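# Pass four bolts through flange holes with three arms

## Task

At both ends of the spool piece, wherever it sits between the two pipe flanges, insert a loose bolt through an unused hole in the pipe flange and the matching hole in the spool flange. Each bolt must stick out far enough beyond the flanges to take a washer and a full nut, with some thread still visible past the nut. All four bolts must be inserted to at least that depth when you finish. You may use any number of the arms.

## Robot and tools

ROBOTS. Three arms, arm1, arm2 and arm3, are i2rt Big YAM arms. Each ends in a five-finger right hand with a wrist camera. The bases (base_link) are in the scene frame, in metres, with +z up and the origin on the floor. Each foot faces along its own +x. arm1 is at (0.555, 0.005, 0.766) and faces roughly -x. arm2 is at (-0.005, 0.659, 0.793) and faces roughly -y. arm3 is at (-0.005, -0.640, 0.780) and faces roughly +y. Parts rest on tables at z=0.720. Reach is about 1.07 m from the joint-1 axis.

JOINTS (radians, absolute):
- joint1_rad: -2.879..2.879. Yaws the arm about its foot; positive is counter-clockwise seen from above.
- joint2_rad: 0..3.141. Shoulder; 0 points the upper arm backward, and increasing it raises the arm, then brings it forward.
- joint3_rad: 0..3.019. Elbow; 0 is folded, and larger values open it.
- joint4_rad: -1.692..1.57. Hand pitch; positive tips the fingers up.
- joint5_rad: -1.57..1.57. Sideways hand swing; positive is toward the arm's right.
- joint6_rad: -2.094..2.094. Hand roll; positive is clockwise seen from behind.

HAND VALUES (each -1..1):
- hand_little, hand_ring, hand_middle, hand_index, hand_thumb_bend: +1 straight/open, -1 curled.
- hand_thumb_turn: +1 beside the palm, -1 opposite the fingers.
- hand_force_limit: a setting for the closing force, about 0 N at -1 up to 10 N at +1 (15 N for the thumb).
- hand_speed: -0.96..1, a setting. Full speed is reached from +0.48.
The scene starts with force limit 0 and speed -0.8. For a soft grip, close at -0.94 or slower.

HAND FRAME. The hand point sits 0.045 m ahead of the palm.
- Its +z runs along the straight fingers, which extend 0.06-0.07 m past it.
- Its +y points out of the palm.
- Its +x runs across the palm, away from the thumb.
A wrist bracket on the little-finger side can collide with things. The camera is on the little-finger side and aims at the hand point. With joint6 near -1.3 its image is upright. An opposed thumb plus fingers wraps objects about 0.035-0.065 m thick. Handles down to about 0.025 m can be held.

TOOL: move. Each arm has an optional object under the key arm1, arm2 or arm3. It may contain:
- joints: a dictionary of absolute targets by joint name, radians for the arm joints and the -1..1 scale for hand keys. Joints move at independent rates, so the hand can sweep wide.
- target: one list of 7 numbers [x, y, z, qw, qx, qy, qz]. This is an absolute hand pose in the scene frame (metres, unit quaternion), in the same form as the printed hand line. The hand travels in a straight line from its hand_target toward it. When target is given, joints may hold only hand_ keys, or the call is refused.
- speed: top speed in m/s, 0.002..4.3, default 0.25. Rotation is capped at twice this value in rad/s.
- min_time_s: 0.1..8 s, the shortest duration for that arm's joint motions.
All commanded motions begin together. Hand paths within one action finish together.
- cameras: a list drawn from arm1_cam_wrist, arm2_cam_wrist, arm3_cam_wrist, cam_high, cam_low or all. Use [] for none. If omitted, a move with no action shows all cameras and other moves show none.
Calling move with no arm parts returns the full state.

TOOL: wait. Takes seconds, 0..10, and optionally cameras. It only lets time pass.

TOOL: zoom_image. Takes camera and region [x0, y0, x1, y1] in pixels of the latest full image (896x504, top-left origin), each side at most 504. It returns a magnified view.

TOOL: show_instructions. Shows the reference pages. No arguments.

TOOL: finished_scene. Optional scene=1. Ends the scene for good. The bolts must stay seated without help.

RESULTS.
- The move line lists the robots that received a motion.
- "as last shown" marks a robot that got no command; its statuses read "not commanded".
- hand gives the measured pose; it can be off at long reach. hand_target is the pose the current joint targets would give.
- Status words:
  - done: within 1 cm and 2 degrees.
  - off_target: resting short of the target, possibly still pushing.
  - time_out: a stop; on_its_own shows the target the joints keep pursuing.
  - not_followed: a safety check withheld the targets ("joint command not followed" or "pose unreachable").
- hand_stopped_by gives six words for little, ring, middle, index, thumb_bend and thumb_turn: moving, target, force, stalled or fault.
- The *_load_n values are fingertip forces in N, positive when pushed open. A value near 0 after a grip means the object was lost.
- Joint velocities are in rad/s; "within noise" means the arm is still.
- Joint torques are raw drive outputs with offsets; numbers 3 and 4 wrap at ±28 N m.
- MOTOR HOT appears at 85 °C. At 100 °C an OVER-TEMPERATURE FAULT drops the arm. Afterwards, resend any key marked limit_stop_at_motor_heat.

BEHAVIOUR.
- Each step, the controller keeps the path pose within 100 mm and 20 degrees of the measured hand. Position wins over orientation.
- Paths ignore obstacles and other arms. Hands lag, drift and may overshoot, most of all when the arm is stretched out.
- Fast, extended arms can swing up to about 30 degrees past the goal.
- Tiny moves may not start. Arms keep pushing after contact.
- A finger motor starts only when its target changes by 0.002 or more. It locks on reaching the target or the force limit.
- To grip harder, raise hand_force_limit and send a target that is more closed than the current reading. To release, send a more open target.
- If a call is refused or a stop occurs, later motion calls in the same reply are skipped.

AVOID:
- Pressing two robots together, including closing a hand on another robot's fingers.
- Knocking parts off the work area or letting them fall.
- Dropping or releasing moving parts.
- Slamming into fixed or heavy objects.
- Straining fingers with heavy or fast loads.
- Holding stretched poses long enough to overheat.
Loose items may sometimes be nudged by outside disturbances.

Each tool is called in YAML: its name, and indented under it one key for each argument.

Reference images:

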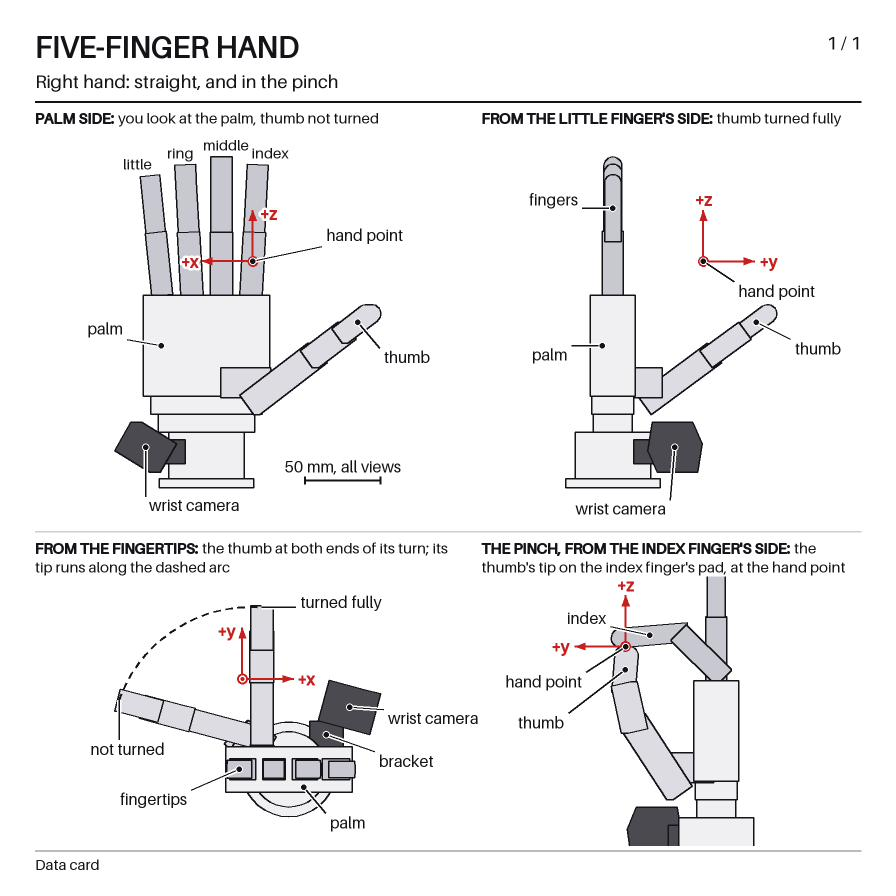

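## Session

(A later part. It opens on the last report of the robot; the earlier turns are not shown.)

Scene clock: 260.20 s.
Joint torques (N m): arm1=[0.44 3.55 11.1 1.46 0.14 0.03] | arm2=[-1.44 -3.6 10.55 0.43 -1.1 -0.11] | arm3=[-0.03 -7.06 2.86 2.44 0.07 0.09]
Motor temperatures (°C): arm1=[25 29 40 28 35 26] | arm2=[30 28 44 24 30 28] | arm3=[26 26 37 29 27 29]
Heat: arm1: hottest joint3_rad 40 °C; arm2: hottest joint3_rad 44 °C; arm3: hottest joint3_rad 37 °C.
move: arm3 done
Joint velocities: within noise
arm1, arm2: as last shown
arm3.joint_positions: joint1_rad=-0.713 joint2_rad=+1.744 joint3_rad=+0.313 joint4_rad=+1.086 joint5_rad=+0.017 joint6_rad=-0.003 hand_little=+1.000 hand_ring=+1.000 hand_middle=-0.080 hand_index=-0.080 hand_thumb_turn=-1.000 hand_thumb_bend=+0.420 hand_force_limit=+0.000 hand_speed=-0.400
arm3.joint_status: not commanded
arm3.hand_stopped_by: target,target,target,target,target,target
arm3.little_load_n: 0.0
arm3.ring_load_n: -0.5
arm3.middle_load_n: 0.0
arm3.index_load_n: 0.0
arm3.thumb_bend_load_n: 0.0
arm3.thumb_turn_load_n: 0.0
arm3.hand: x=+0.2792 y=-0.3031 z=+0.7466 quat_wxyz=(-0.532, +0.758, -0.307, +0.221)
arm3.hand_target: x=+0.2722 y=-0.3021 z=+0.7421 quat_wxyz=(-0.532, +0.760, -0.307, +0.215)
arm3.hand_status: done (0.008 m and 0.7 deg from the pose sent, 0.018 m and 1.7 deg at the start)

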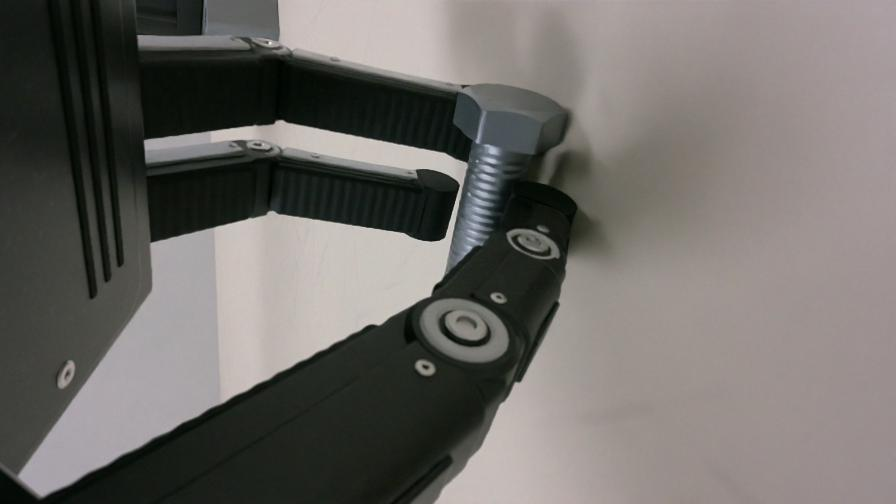

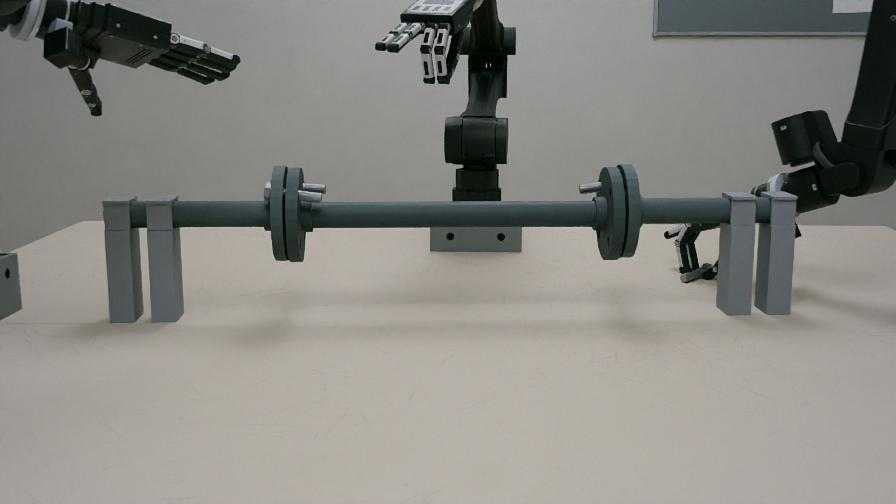

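move:
  arm3: {"target":[0.2722,-0.3020,0.736,0.53181,-0.75950,0.30686,-0.21486],"speed":0.05}
  cameras: ["arm3_cam_wrist","cam_low"]

zoom_image:
  camera: "cam_low"
  region: [670, 240, 730, 300]

Scene clock: 261.43 s.
Joint torques (N m): arm1=[0.44 3.55 11.1 1.46 0.13 0.03] | arm2=[-0.67 -3.9 10.35 0.44 -1.16 -0.11] | arm3=[0.03 -6.42 2.86 2.28 0.07 0.06]
Motor temperatures (°C): arm1=[25 29 40 28 35 26] | arm2=[30 28 44 24 30 28] | arm3=[26 26 37 29 27 29]
Heat: arm1: hottest joint3_rad 40 °C; arm2: hottest joint3_rad 44 °C; arm3: hottest joint3_rad 37 °C.
move: arm3 off_target
Joint velocities: within noise
arm1.joint_positions: joint1_rad=-0.048 joint2_rad=+0.240 joint3_rad=+0.593 joint4_rad=-0.745 joint5_rad=+0.346 joint6_rad=+0.130 hand_little=+1.000 hand_ring=+1.000 hand_middle=-0.080 hand_index=-0.080 hand_thumb_turn=-1.000 hand_thumb_bend=+0.430 hand_force_limit=-0.300 hand_speed=-0.900
arm1.joint_status: not commanded
arm1.hand_stopped_by: target,target,target,target,target,target
arm1.little_load_n: 0.0
arm1.ring_load_n: 0.0
arm1.middle_load_n: 0.0
arm1.index_load_n: 0.0
arm1.thumb_bend_load_n: 0.0
arm1.thumb_turn_load_n: 0.0
arm1.hand: x=+0.3006 y=+0.0487 z=+1.0305 quat_wxyz=(-0.479, +0.691, +0.449, -0.303)
arm1.hand_target: x=+0.3002 y=+0.0499 z=+1.0497 quat_wxyz=(-0.483, +0.689, +0.442, -0.310)
arm1.hand_status: not commanded
arm2: as last shown
arm3.joint_positions: joint1_rad=-0.713 joint2_rad=+1.767 joint3_rad=+0.313 joint4_rad=+1.122 joint5_rad=+0.017 joint6_rad=-0.002 hand_little=+1.000 hand_ring=+1.000 hand_middle=-0.080 hand_index=-0.080 hand_thumb_turn=-1.000 hand_thumb_bend=+0.420 hand_force_limit=+0.000 hand_speed=-0.400
arm3.joint_status: not commanded
arm3.hand_stopped_by: target,target,target,target,target,target
arm3.little_load_n: 0.0
arm3.ring_load_n: -0.5
arm3.middle_load_n: 0.0
arm3.index_load_n: 0.0
arm3.thumb_bend_load_n: 0.0
arm3.thumb_turn_load_n: 0.0
arm3.hand: x=+0.2802 y=-0.3019 z=+0.7457 quat_wxyz=(-0.537, +0.754, -0.306, +0.223)
arm3.hand_target: x=+0.2721 y=-0.3022 z=+0.7363 quat_wxyz=(-0.532, +0.760, -0.307, +0.215)
arm3.hand_status: off_target (0.013 m and 1.3 deg from the pose sent, 0.013 m and 0.7 deg at the start)

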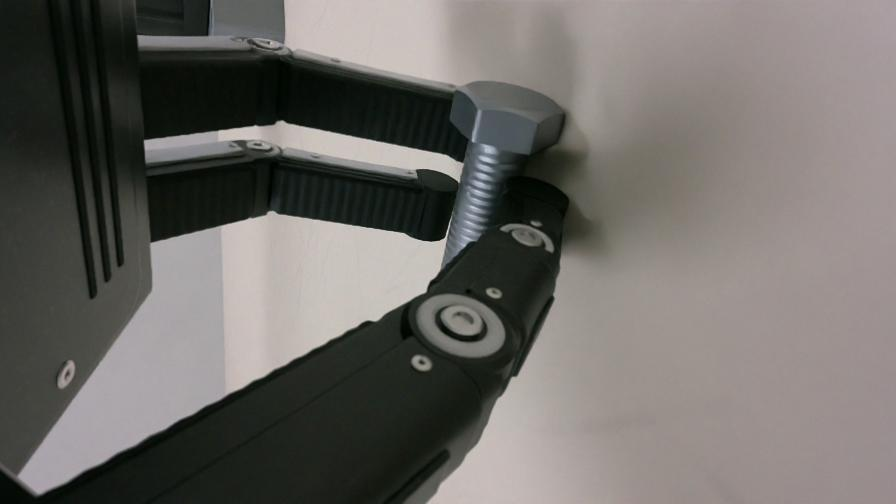

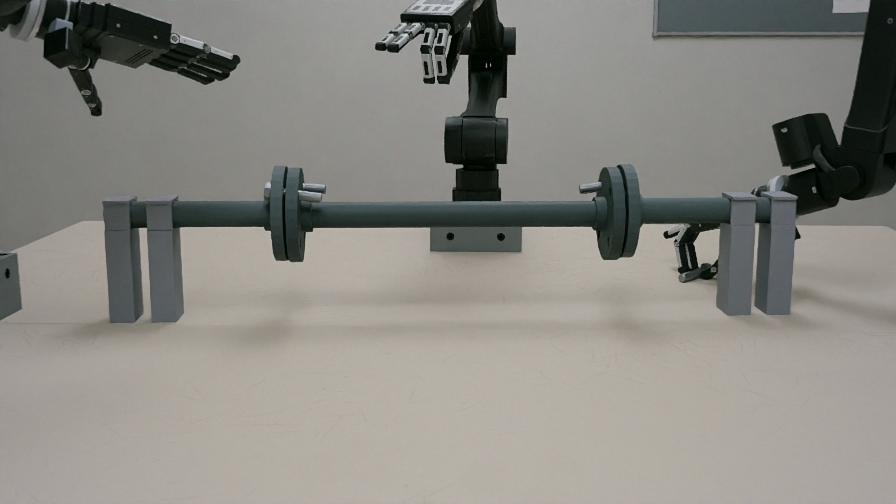

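Scaled by 8.400.

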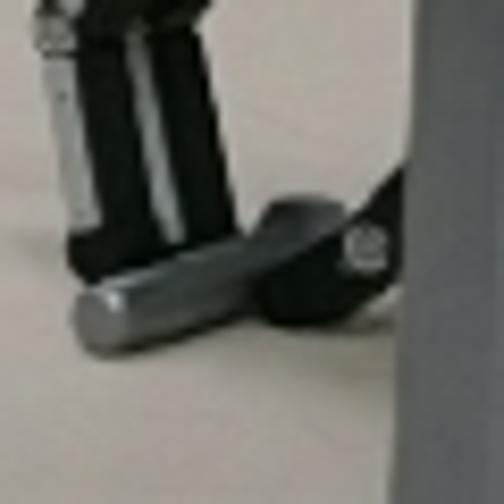

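move:
  arm3: {"target":[0.2722,-0.3020,0.757,0.49818,-0.78198,0.31594,-0.20128],"speed":0.05,"joints":{"hand_index":-0.12,"hand_middle":-0.12,"hand_thumb_bend":0.38}}
  cameras: ["arm3_cam_wrist","cam_low","cam_high"]

zoom_image:
  camera: "cam_low"
  region: [670, 240, 730, 300]

zoom_image:
  camera: "cam_high"
  region: [530, 140, 600, 210]

Scene clock: 263.57 s.
Joint torques (N m): arm1=[0.38 3.55 11.11 1.47 0.14 0.03] | arm2=[-0.21 -4.42 10.45 0.21 -1.12 -0.11] | arm3=[-0.09 -8.29 6.65 1.22 0.01 0.06]
Motor temperatures (°C): arm1=[25 29 40 28 35 26] | arm2=[30 28 44 24 30 28] | arm3=[26 26 36 29 27 29]
Heat: arm1: hottest joint3_rad 40 °C; arm2: hottest joint3_rad 44 °C; arm3: hottest joint3_rad 36 °C.
move: arm3 off_target
Joint velocities: within noise
arm1, arm2: as last shown
arm1.index_load_n: -0.5
arm3.joint_positions: joint1_rad=-0.713 joint2_rad=+1.603 joint3_rad=+0.313 joint4_rad=+0.827 joint5_rad=+0.017 joint6_rad=+0.000 hand_little=+1.000 hand_ring=+1.000 hand_middle=-0.120 hand_index=-0.120 hand_thumb_turn=-1.000 hand_thumb_bend=+0.380 hand_force_limit=+0.000 hand_speed=-0.400
arm3.joint_status: all done
arm3.hand_stopped_by: target,target,target,target,target,target
arm3.little_load_n: 0.0
arm3.ring_load_n: -0.5
arm3.middle_load_n: 0.0
arm3.index_load_n: 0.0
arm3.thumb_bend_load_n: 0.0
arm3.thumb_turn_load_n: 0.0
arm3.hand: x=+0.2664 y=-0.3162 z=+0.7469 quat_wxyz=(-0.487, +0.788, -0.319, +0.202)
arm3.hand_target: x=+0.2718 y=-0.3023 z=+0.7574 quat_wxyz=(-0.498, +0.782, -0.316, +0.201)
arm3.hand_status: off_target (0.018 m and 1.5 deg from the pose sent, 0.014 m and 6.1 deg at the start)
pictures: arm3_cam_wrist, cam_high, cam_low

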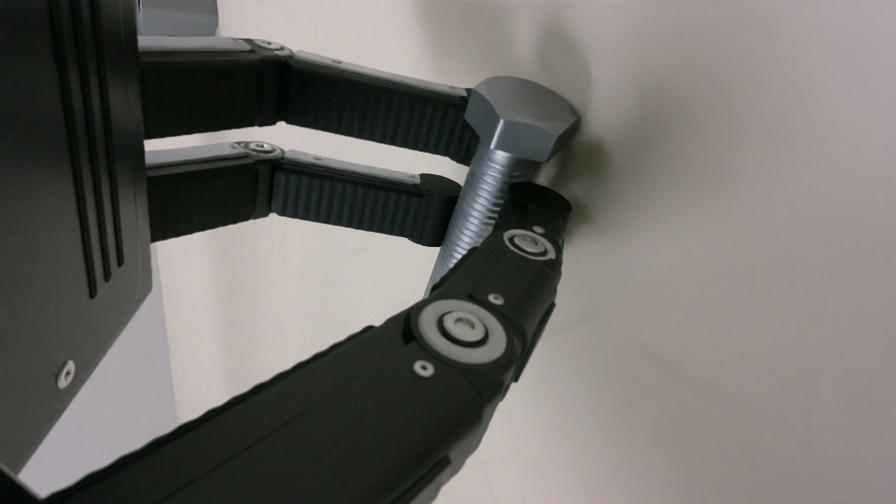

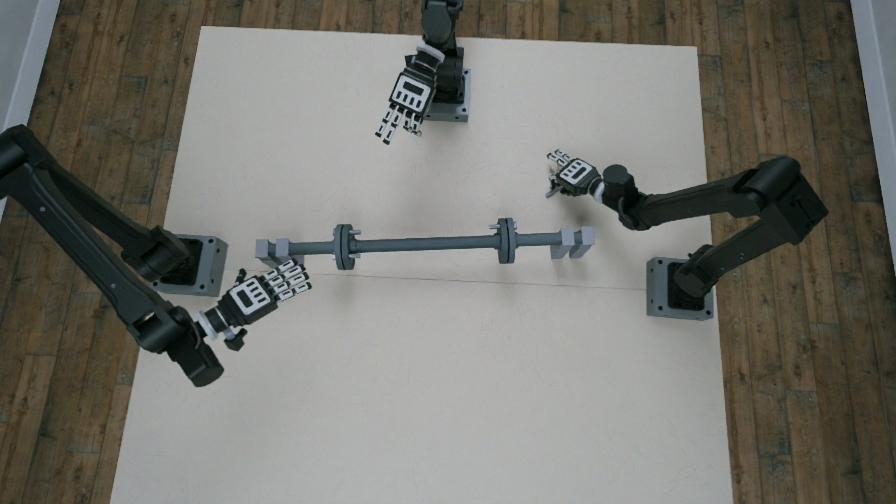

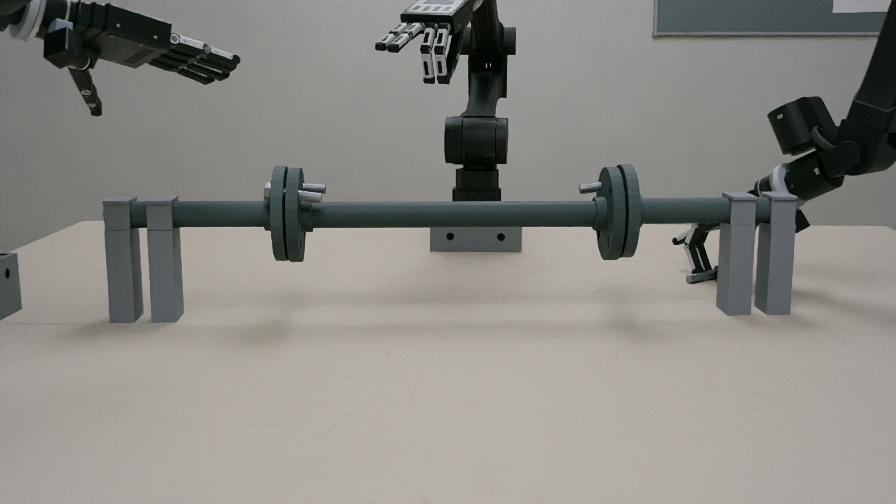

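Scaled by 8.400.

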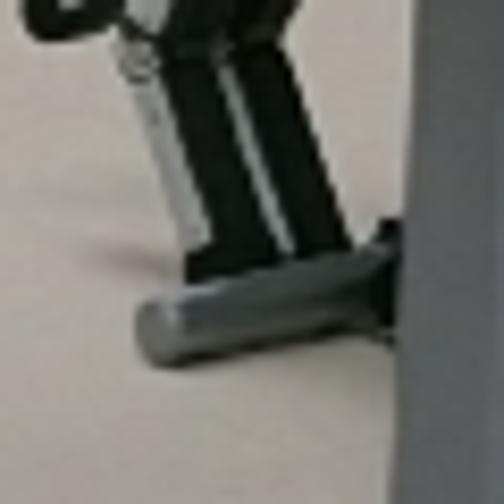

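Scaled by 7.200.

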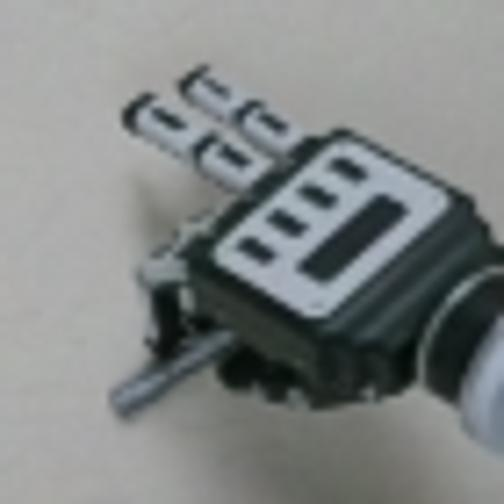

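move:
  arm3: {"target":[0.2750,-0.3050,0.785,0.49818,-0.78198,0.31594,-0.20128],"speed":0.08}
  cameras: ["arm3_cam_wrist","cam_low","cam_high"]

zoom_image:
  camera: "cam_low"
  region: [670, 240, 730, 300]

zoom_image:
  camera: "cam_high"
  region: [530, 140, 600, 210]

Scene clock: 264.80 s.
Joint torques (N m): arm1=[0.44 3.6 11.1 1.46 0.14 0.03] | arm2=[-1.38 -4.19 10.55 0.2 -1.16 -0.1] | arm3=[-1.2 -6.95 8.13 1.29 -0.09 -0.01]
Motor temperatures (°C): arm1=[25 29 40 28 35 26] | arm2=[30 28 44 24 30 28] | arm3=[26 26 37 29 27 29]
Heat: arm1: hottest joint3_rad 40 °C; arm2: hottest joint3_rad 44 °C; arm3: hottest joint3_rad 37 °C.
move: arm3 off_target
Joint velocities: within noise
arm1, arm2: as last shown
arm1.index_load_n: 0.0
arm3.joint_positions: joint1_rad=-0.713 joint2_rad=+1.463 joint3_rad=+0.319 joint4_rad=+0.680 joint5_rad=+0.006 joint6_rad=+0.000 hand_little=+1.000 hand_ring=+1.000 hand_middle=-0.120 hand_index=-0.120 hand_thumb_turn=-1.000 hand_thumb_bend=+0.380 hand_force_limit=+0.000 hand_speed=-0.400
arm3.joint_status: not commanded
arm3.hand_stopped_by: target,target,target,target,target,target
arm3.little_load_n: 0.0
arm3.ring_load_n: 0.0
arm3.middle_load_n: 0.0
arm3.index_load_n: 0.0
arm3.thumb_bend_load_n: 0.0
arm3.thumb_turn_load_n: 0.0
arm3.hand: x=+0.2640 y=-0.3159 z=+0.7737 quat_wxyz=(-0.488, +0.789, -0.317, +0.198)
arm3.hand_target: x=+0.2747 y=-0.3053 z=+0.7855 quat_wxyz=(-0.498, +0.782, -0.316, +0.201)
arm3.hand_status: off_target (0.019 m and 1.5 deg from the pose sent, 0.041 m and 1.5 deg at the start)
pictures: arm3_cam_wrist, cam_high, cam_low

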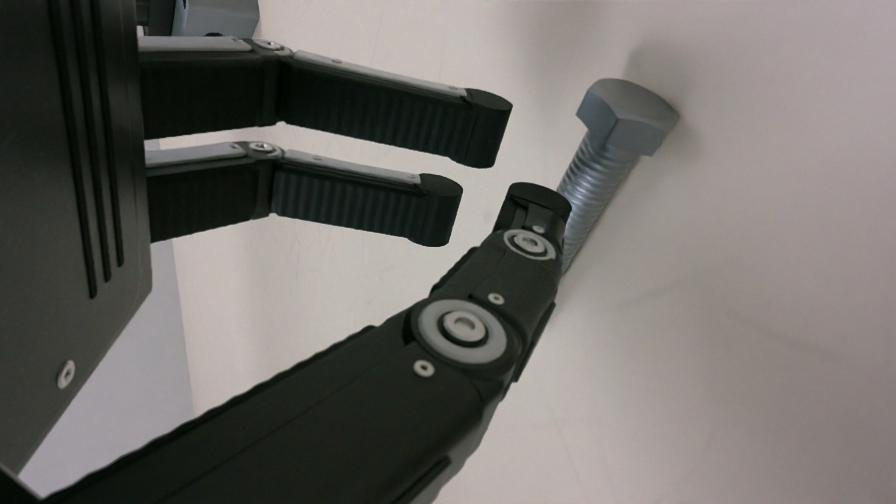

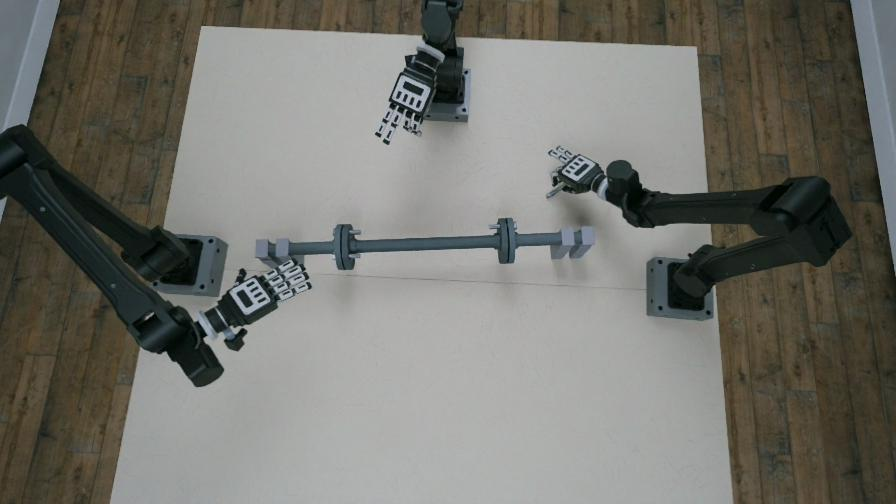

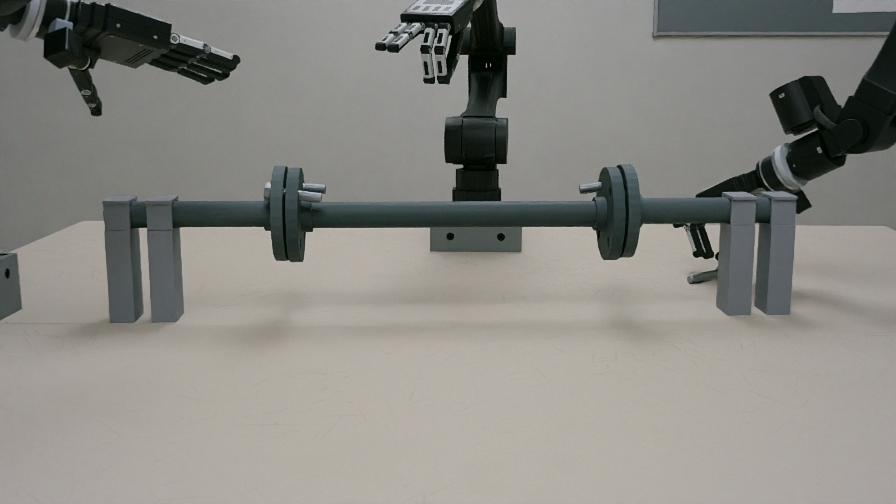

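Scaled by 8.400.

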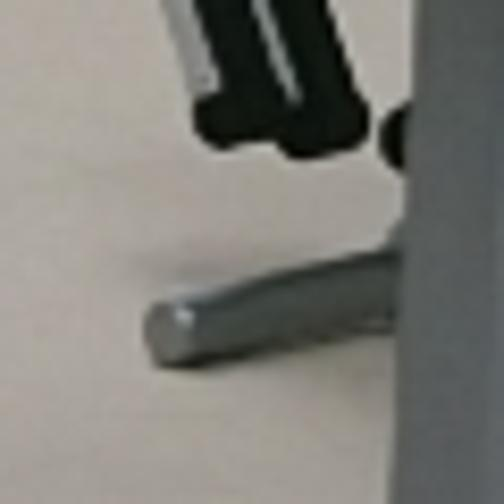

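Scaled by 7.200.

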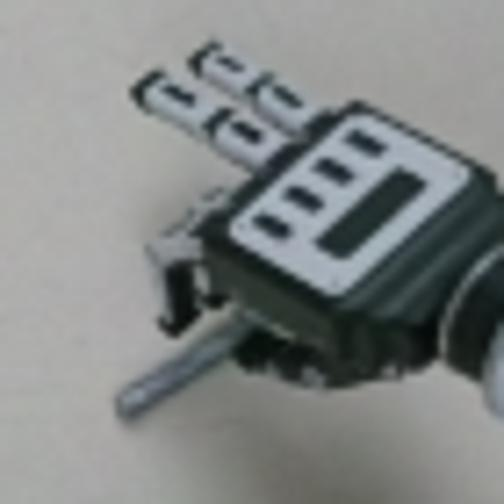

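move:
  arm3: {"target":[0.2850,-0.3100,0.83,0.49818,-0.78198,0.31594,-0.20128],"speed":0.12}
  cameras: ["arm3_cam_wrist","cam_low","cam_high"]

zoom_image:
  camera: "cam_high"
  region: [530, 150, 590, 210]

Scene clock: 266.07 s.
Joint torques (N m): arm1=[0.44 3.55 11.1 1.44 0.14 0.03] | arm2=[-1.08 -4.19 10.54 0.2 -1.11 -0.08] | arm3=[-2.14 -5.77 10.09 1.28 -0.1 -0.13]
Motor temperatures (°C): arm1=[25 29 41 28 35 26] | arm2=[30 28 44 24 30 28] | arm3=[26 26 37 29 27 29]
Heat: arm1: hottest joint3_rad 41 °C; arm2: hottest joint3_rad 44 °C; arm3: hottest joint3_rad 37 °C.
move: arm3 off_target
Joint velocities: within noise
arm1, arm2: as last shown
arm2.little_load_n: -0.5
arm3.joint_positions: joint1_rad=-0.741 joint2_rad=+1.280 joint3_rad=+0.362 joint4_rad=+0.455 joint5_rad=-0.027 joint6_rad=-0.004 hand_little=+1.000 hand_ring=+1.000 hand_middle=-0.120 hand_index=-0.120 hand_thumb_turn=-1.000 hand_thumb_bend=+0.380 hand_force_limit=+0.000 hand_speed=-0.400
arm3.joint_status: not commanded
arm3.hand_stopped_by: target,target,target,target,target,target
arm3.little_load_n: 0.0
arm3.ring_load_n: 0.0
arm3.middle_load_n: 0.0
arm3.index_load_n: 0.0
arm3.thumb_bend_load_n: 0.0
arm3.thumb_turn_load_n: 0.0
arm3.hand: x=+0.2703 y=-0.3173 z=+0.8166 quat_wxyz=(-0.490, +0.788, -0.318, +0.193)
arm3.hand_target: x=+0.2845 y=-0.3106 z=+0.8303 quat_wxyz=(-0.498, +0.782, -0.316, +0.201)
arm3.hand_status: off_target (0.021 m and 1.5 deg from the pose sent, 0.061 m and 1.5 deg at the start)
pictures: arm3_cam_wrist, cam_high, cam_low

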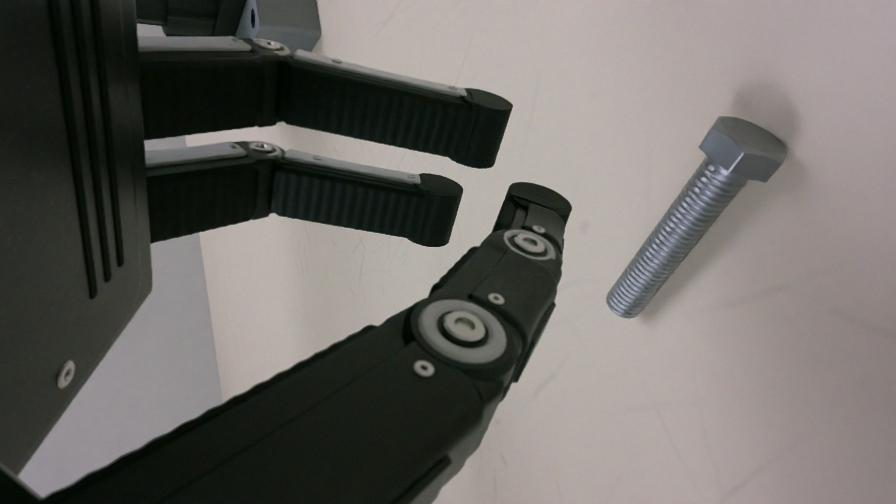

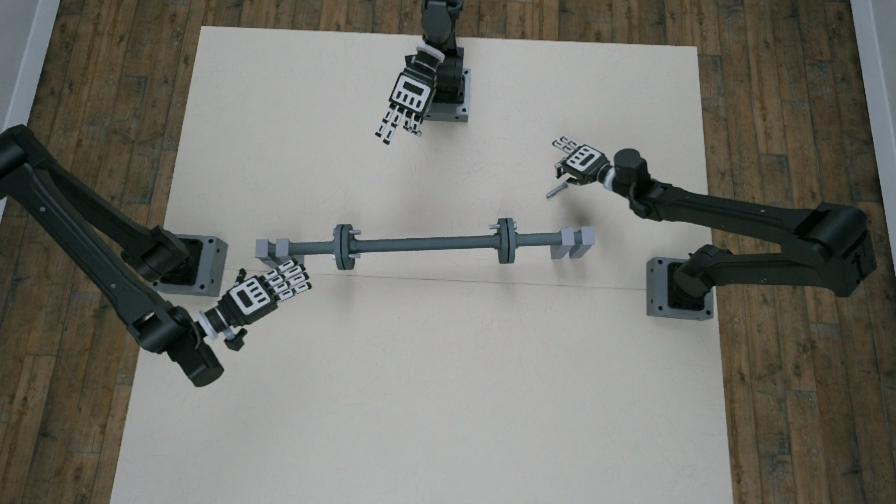

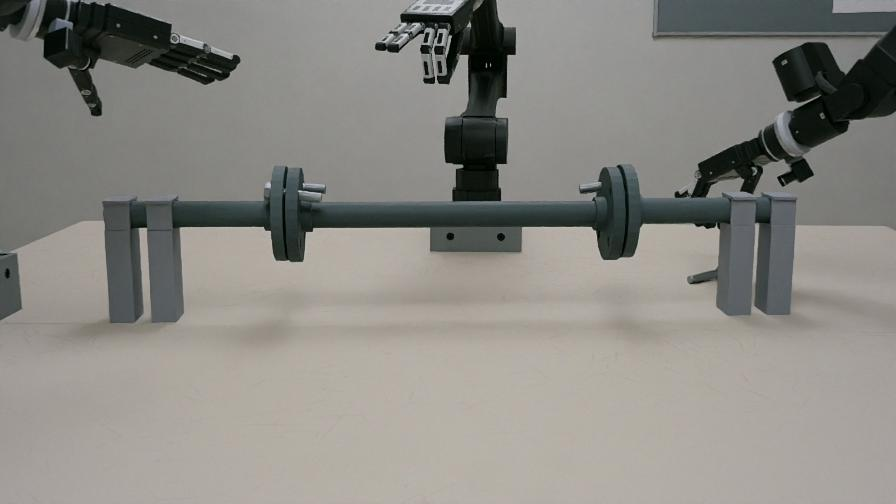

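Scaled by 8.400.

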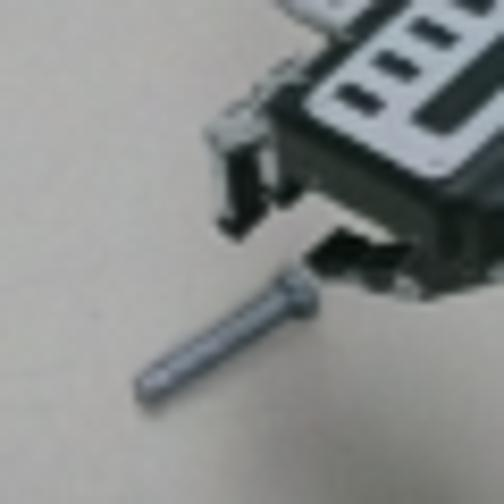

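move:
  arm3: {"target":[0.2700,-0.3140,0.778,0.47660,-0.74811,0.38944,-0.24810],"speed":0.1}
  cameras: ["arm3_cam_wrist","cam_low","cam_high"]

zoom_image:
  camera: "cam_high"
  region: [530, 150, 590, 210]

zoom_image:
  camera: "cam_low"
  region: [670, 240, 730, 300]

Scene clock: 268.30 s.
Joint torques (N m): arm1=[0.38 3.55 11.11 1.47 0.14 0.03] | arm2=[-1.44 -4.01 10.47 0.24 -1.16 -0.13] | arm3=[-0.09 -5.54 5.16 2.33 0.18 0.07]
Motor temperatures (°C): arm1=[25 29 41 28 35 26] | arm2=[30 28 44 24 30 28] | arm3=[26 26 37 29 27 29]
Heat: arm1: hottest joint3_rad 41 °C; arm2: hottest joint3_rad 44 °C; arm3: hottest joint3_rad 37 °C.
move: arm3 done
Joint velocities: within noise
arm1, arm2: as last shown
arm2.little_load_n: 0.0
arm3.joint_positions: joint1_rad=-0.629 joint2_rad=+1.449 joint3_rad=+0.329 joint4_rad=+0.669 joint5_rad=+0.264 joint6_rad=+0.118 hand_little=+1.000 hand_ring=+1.000 hand_middle=-0.120 hand_index=-0.120 hand_thumb_turn=-1.000 hand_thumb_bend=+0.380 hand_force_limit=+0.000 hand_speed=-0.400
arm3.joint_status: not commanded
arm3.hand_stopped_by: target,target,target,target,target,target
arm3.little_load_n: 0.0
arm3.ring_load_n: 0.0
arm3.middle_load_n: 0.0
arm3.index_load_n: 0.0
arm3.thumb_bend_load_n: 0.0
arm3.thumb_turn_load_n: 0.0
arm3.hand: x=+0.2759 y=-0.3147 z=+0.7829 quat_wxyz=(-0.476, +0.747, -0.389, +0.253)
arm3.hand_target: x=+0.2700 y=-0.3142 z=+0.7780 quat_wxyz=(-0.476, +0.748, -0.389, +0.248)
arm3.hand_status: done (0.008 m and 0.5 deg from the pose sent, 0.039 m and 11.4 deg at the start)
pictures: arm3_cam_wrist, cam_high, cam_low

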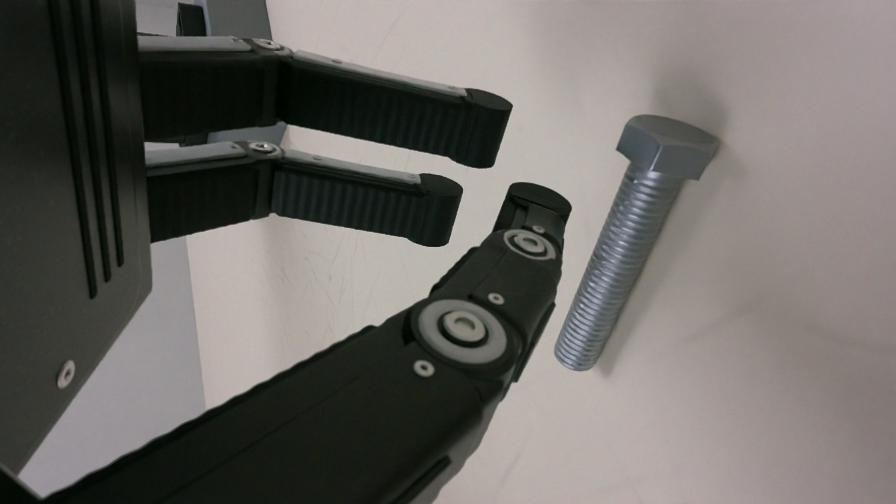

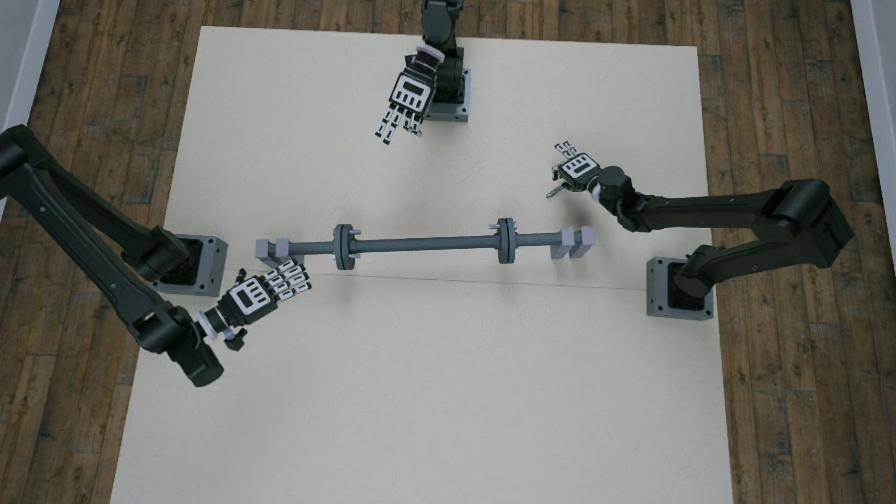

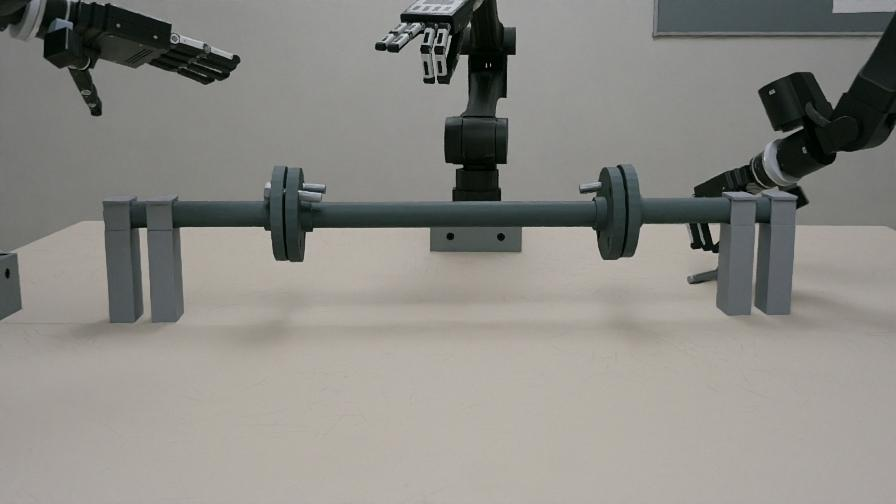

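Scaled by 8.400.

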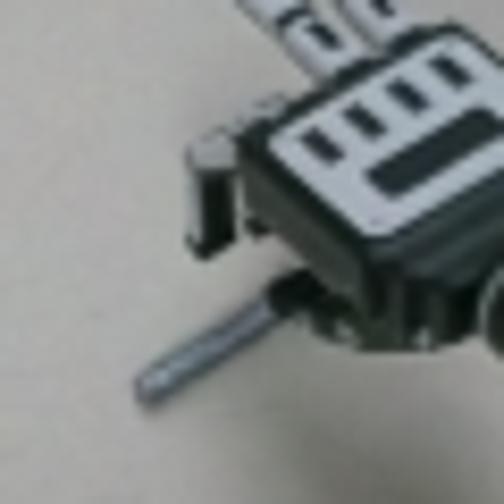

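Scaled by 8.400.

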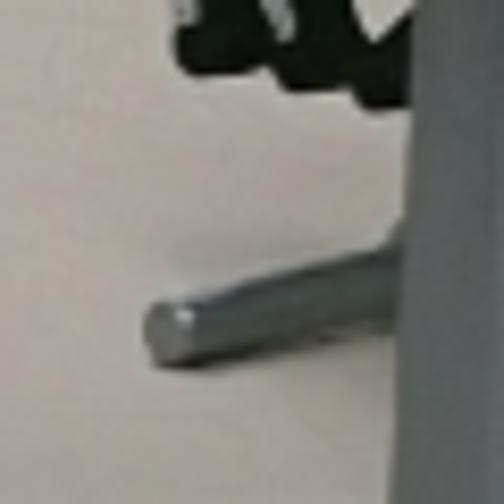

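move:
  arm3: {"target":[0.2653,-0.3106,0.752,0.47660,-0.74811,0.38944,-0.24810],"speed":0.06}
  cameras: ["arm3_cam_wrist","cam_low","cam_high"]

zoom_image:
  camera: "cam_high"
  region: [530, 150, 590, 210]

zoom_image:
  camera: "cam_low"
  region: [670, 240, 730, 300]

Scene clock: 270.23 s.
Joint torques (N m): arm1=[0.44 3.55 11.11 1.47 0.13 0.03] | arm2=[-0.97 -3.84 10.39 0.24 -1.16 -0.11] | arm3=[0.15 -6.48 4.01 2.3 0.19 0.06]
Motor temperatures (°C): arm1=[25 29 41 28 35 26] | arm2=[30 28 45 24 30 28] | arm3=[26 26 36 29 27 29]
Heat: arm1: hottest joint3_rad 41 °C; arm2: hottest joint3_rad 45 °C; arm3: hottest joint3_rad 36 °C.
move: arm3 done
Joint velocities: within noise
arm1, arm2: as last shown
arm2.thumb_turn_load_n: -0.5
arm3.joint_positions: joint1_rad=-0.609 joint2_rad=+1.583 joint3_rad=+0.320 joint4_rad=+0.809 joint5_rad=+0.283 joint6_rad=+0.128 hand_little=+1.000 hand_ring=+1.000 hand_middle=-0.120 hand_index=-0.120 hand_thumb_turn=-1.000 hand_thumb_bend=+0.380 hand_force_limit=+0.000 hand_speed=-0.400
arm3.joint_status: not commanded
arm3.hand_stopped_by: target,target,target,target,target,target
arm3.little_load_n: 0.0
arm3.ring_load_n: 0.0
arm3.middle_load_n: 0.0
arm3.index_load_n: 0.0
arm3.thumb_bend_load_n: 0.0
arm3.thumb_turn_load_n: 0.0
arm3.hand: x=+0.2718 y=-0.3113 z=+0.7561 quat_wxyz=(-0.476, +0.747, -0.390, +0.253)
arm3.hand_target: x=+0.2654 y=-0.3106 z=+0.7522 quat_wxyz=(-0.477, +0.748, -0.389, +0.248)
arm3.hand_status: done (0.008 m and 0.6 deg from the pose sent, 0.033 m and 0.5 deg at the start)
pictures: arm3_cam_wrist, cam_high, cam_low

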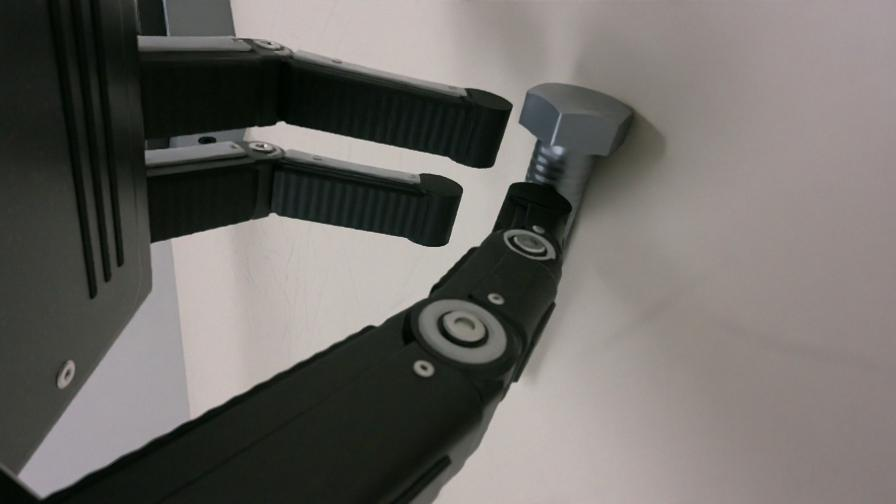

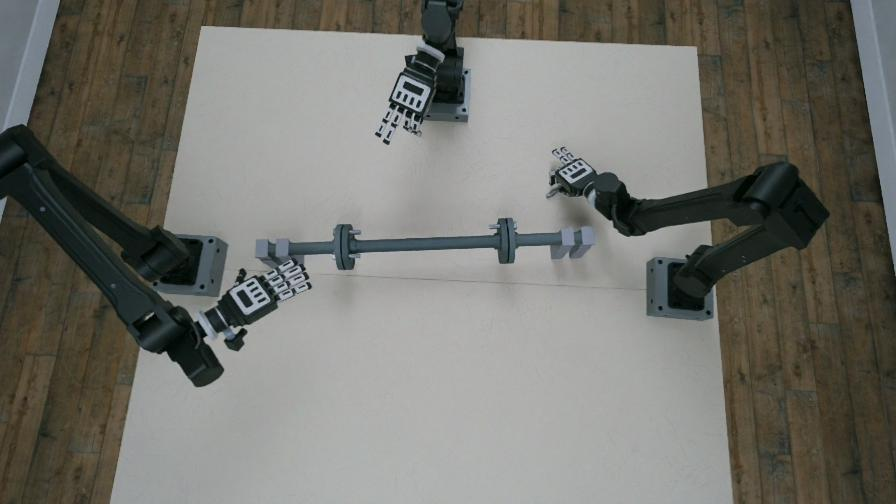

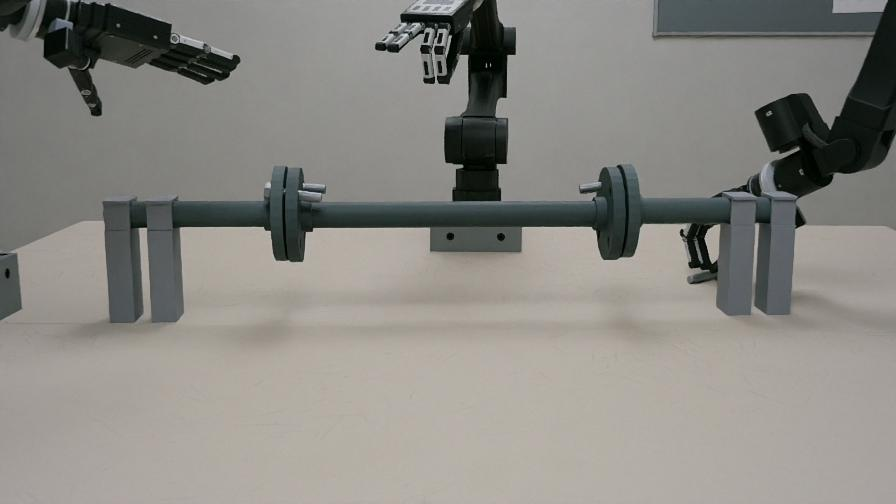

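Scaled by 8.400.

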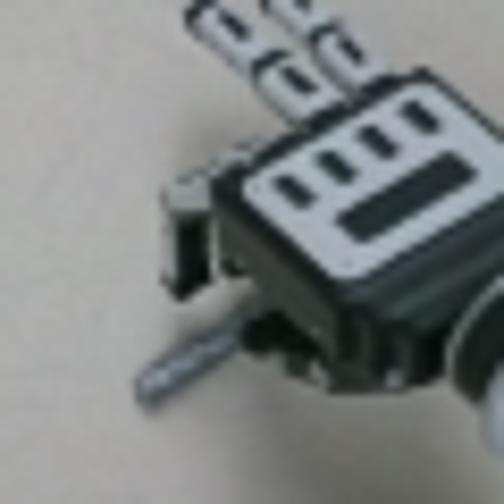

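Scaled by 8.400.

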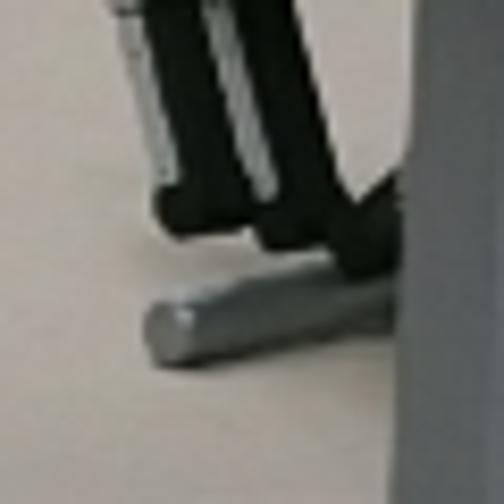

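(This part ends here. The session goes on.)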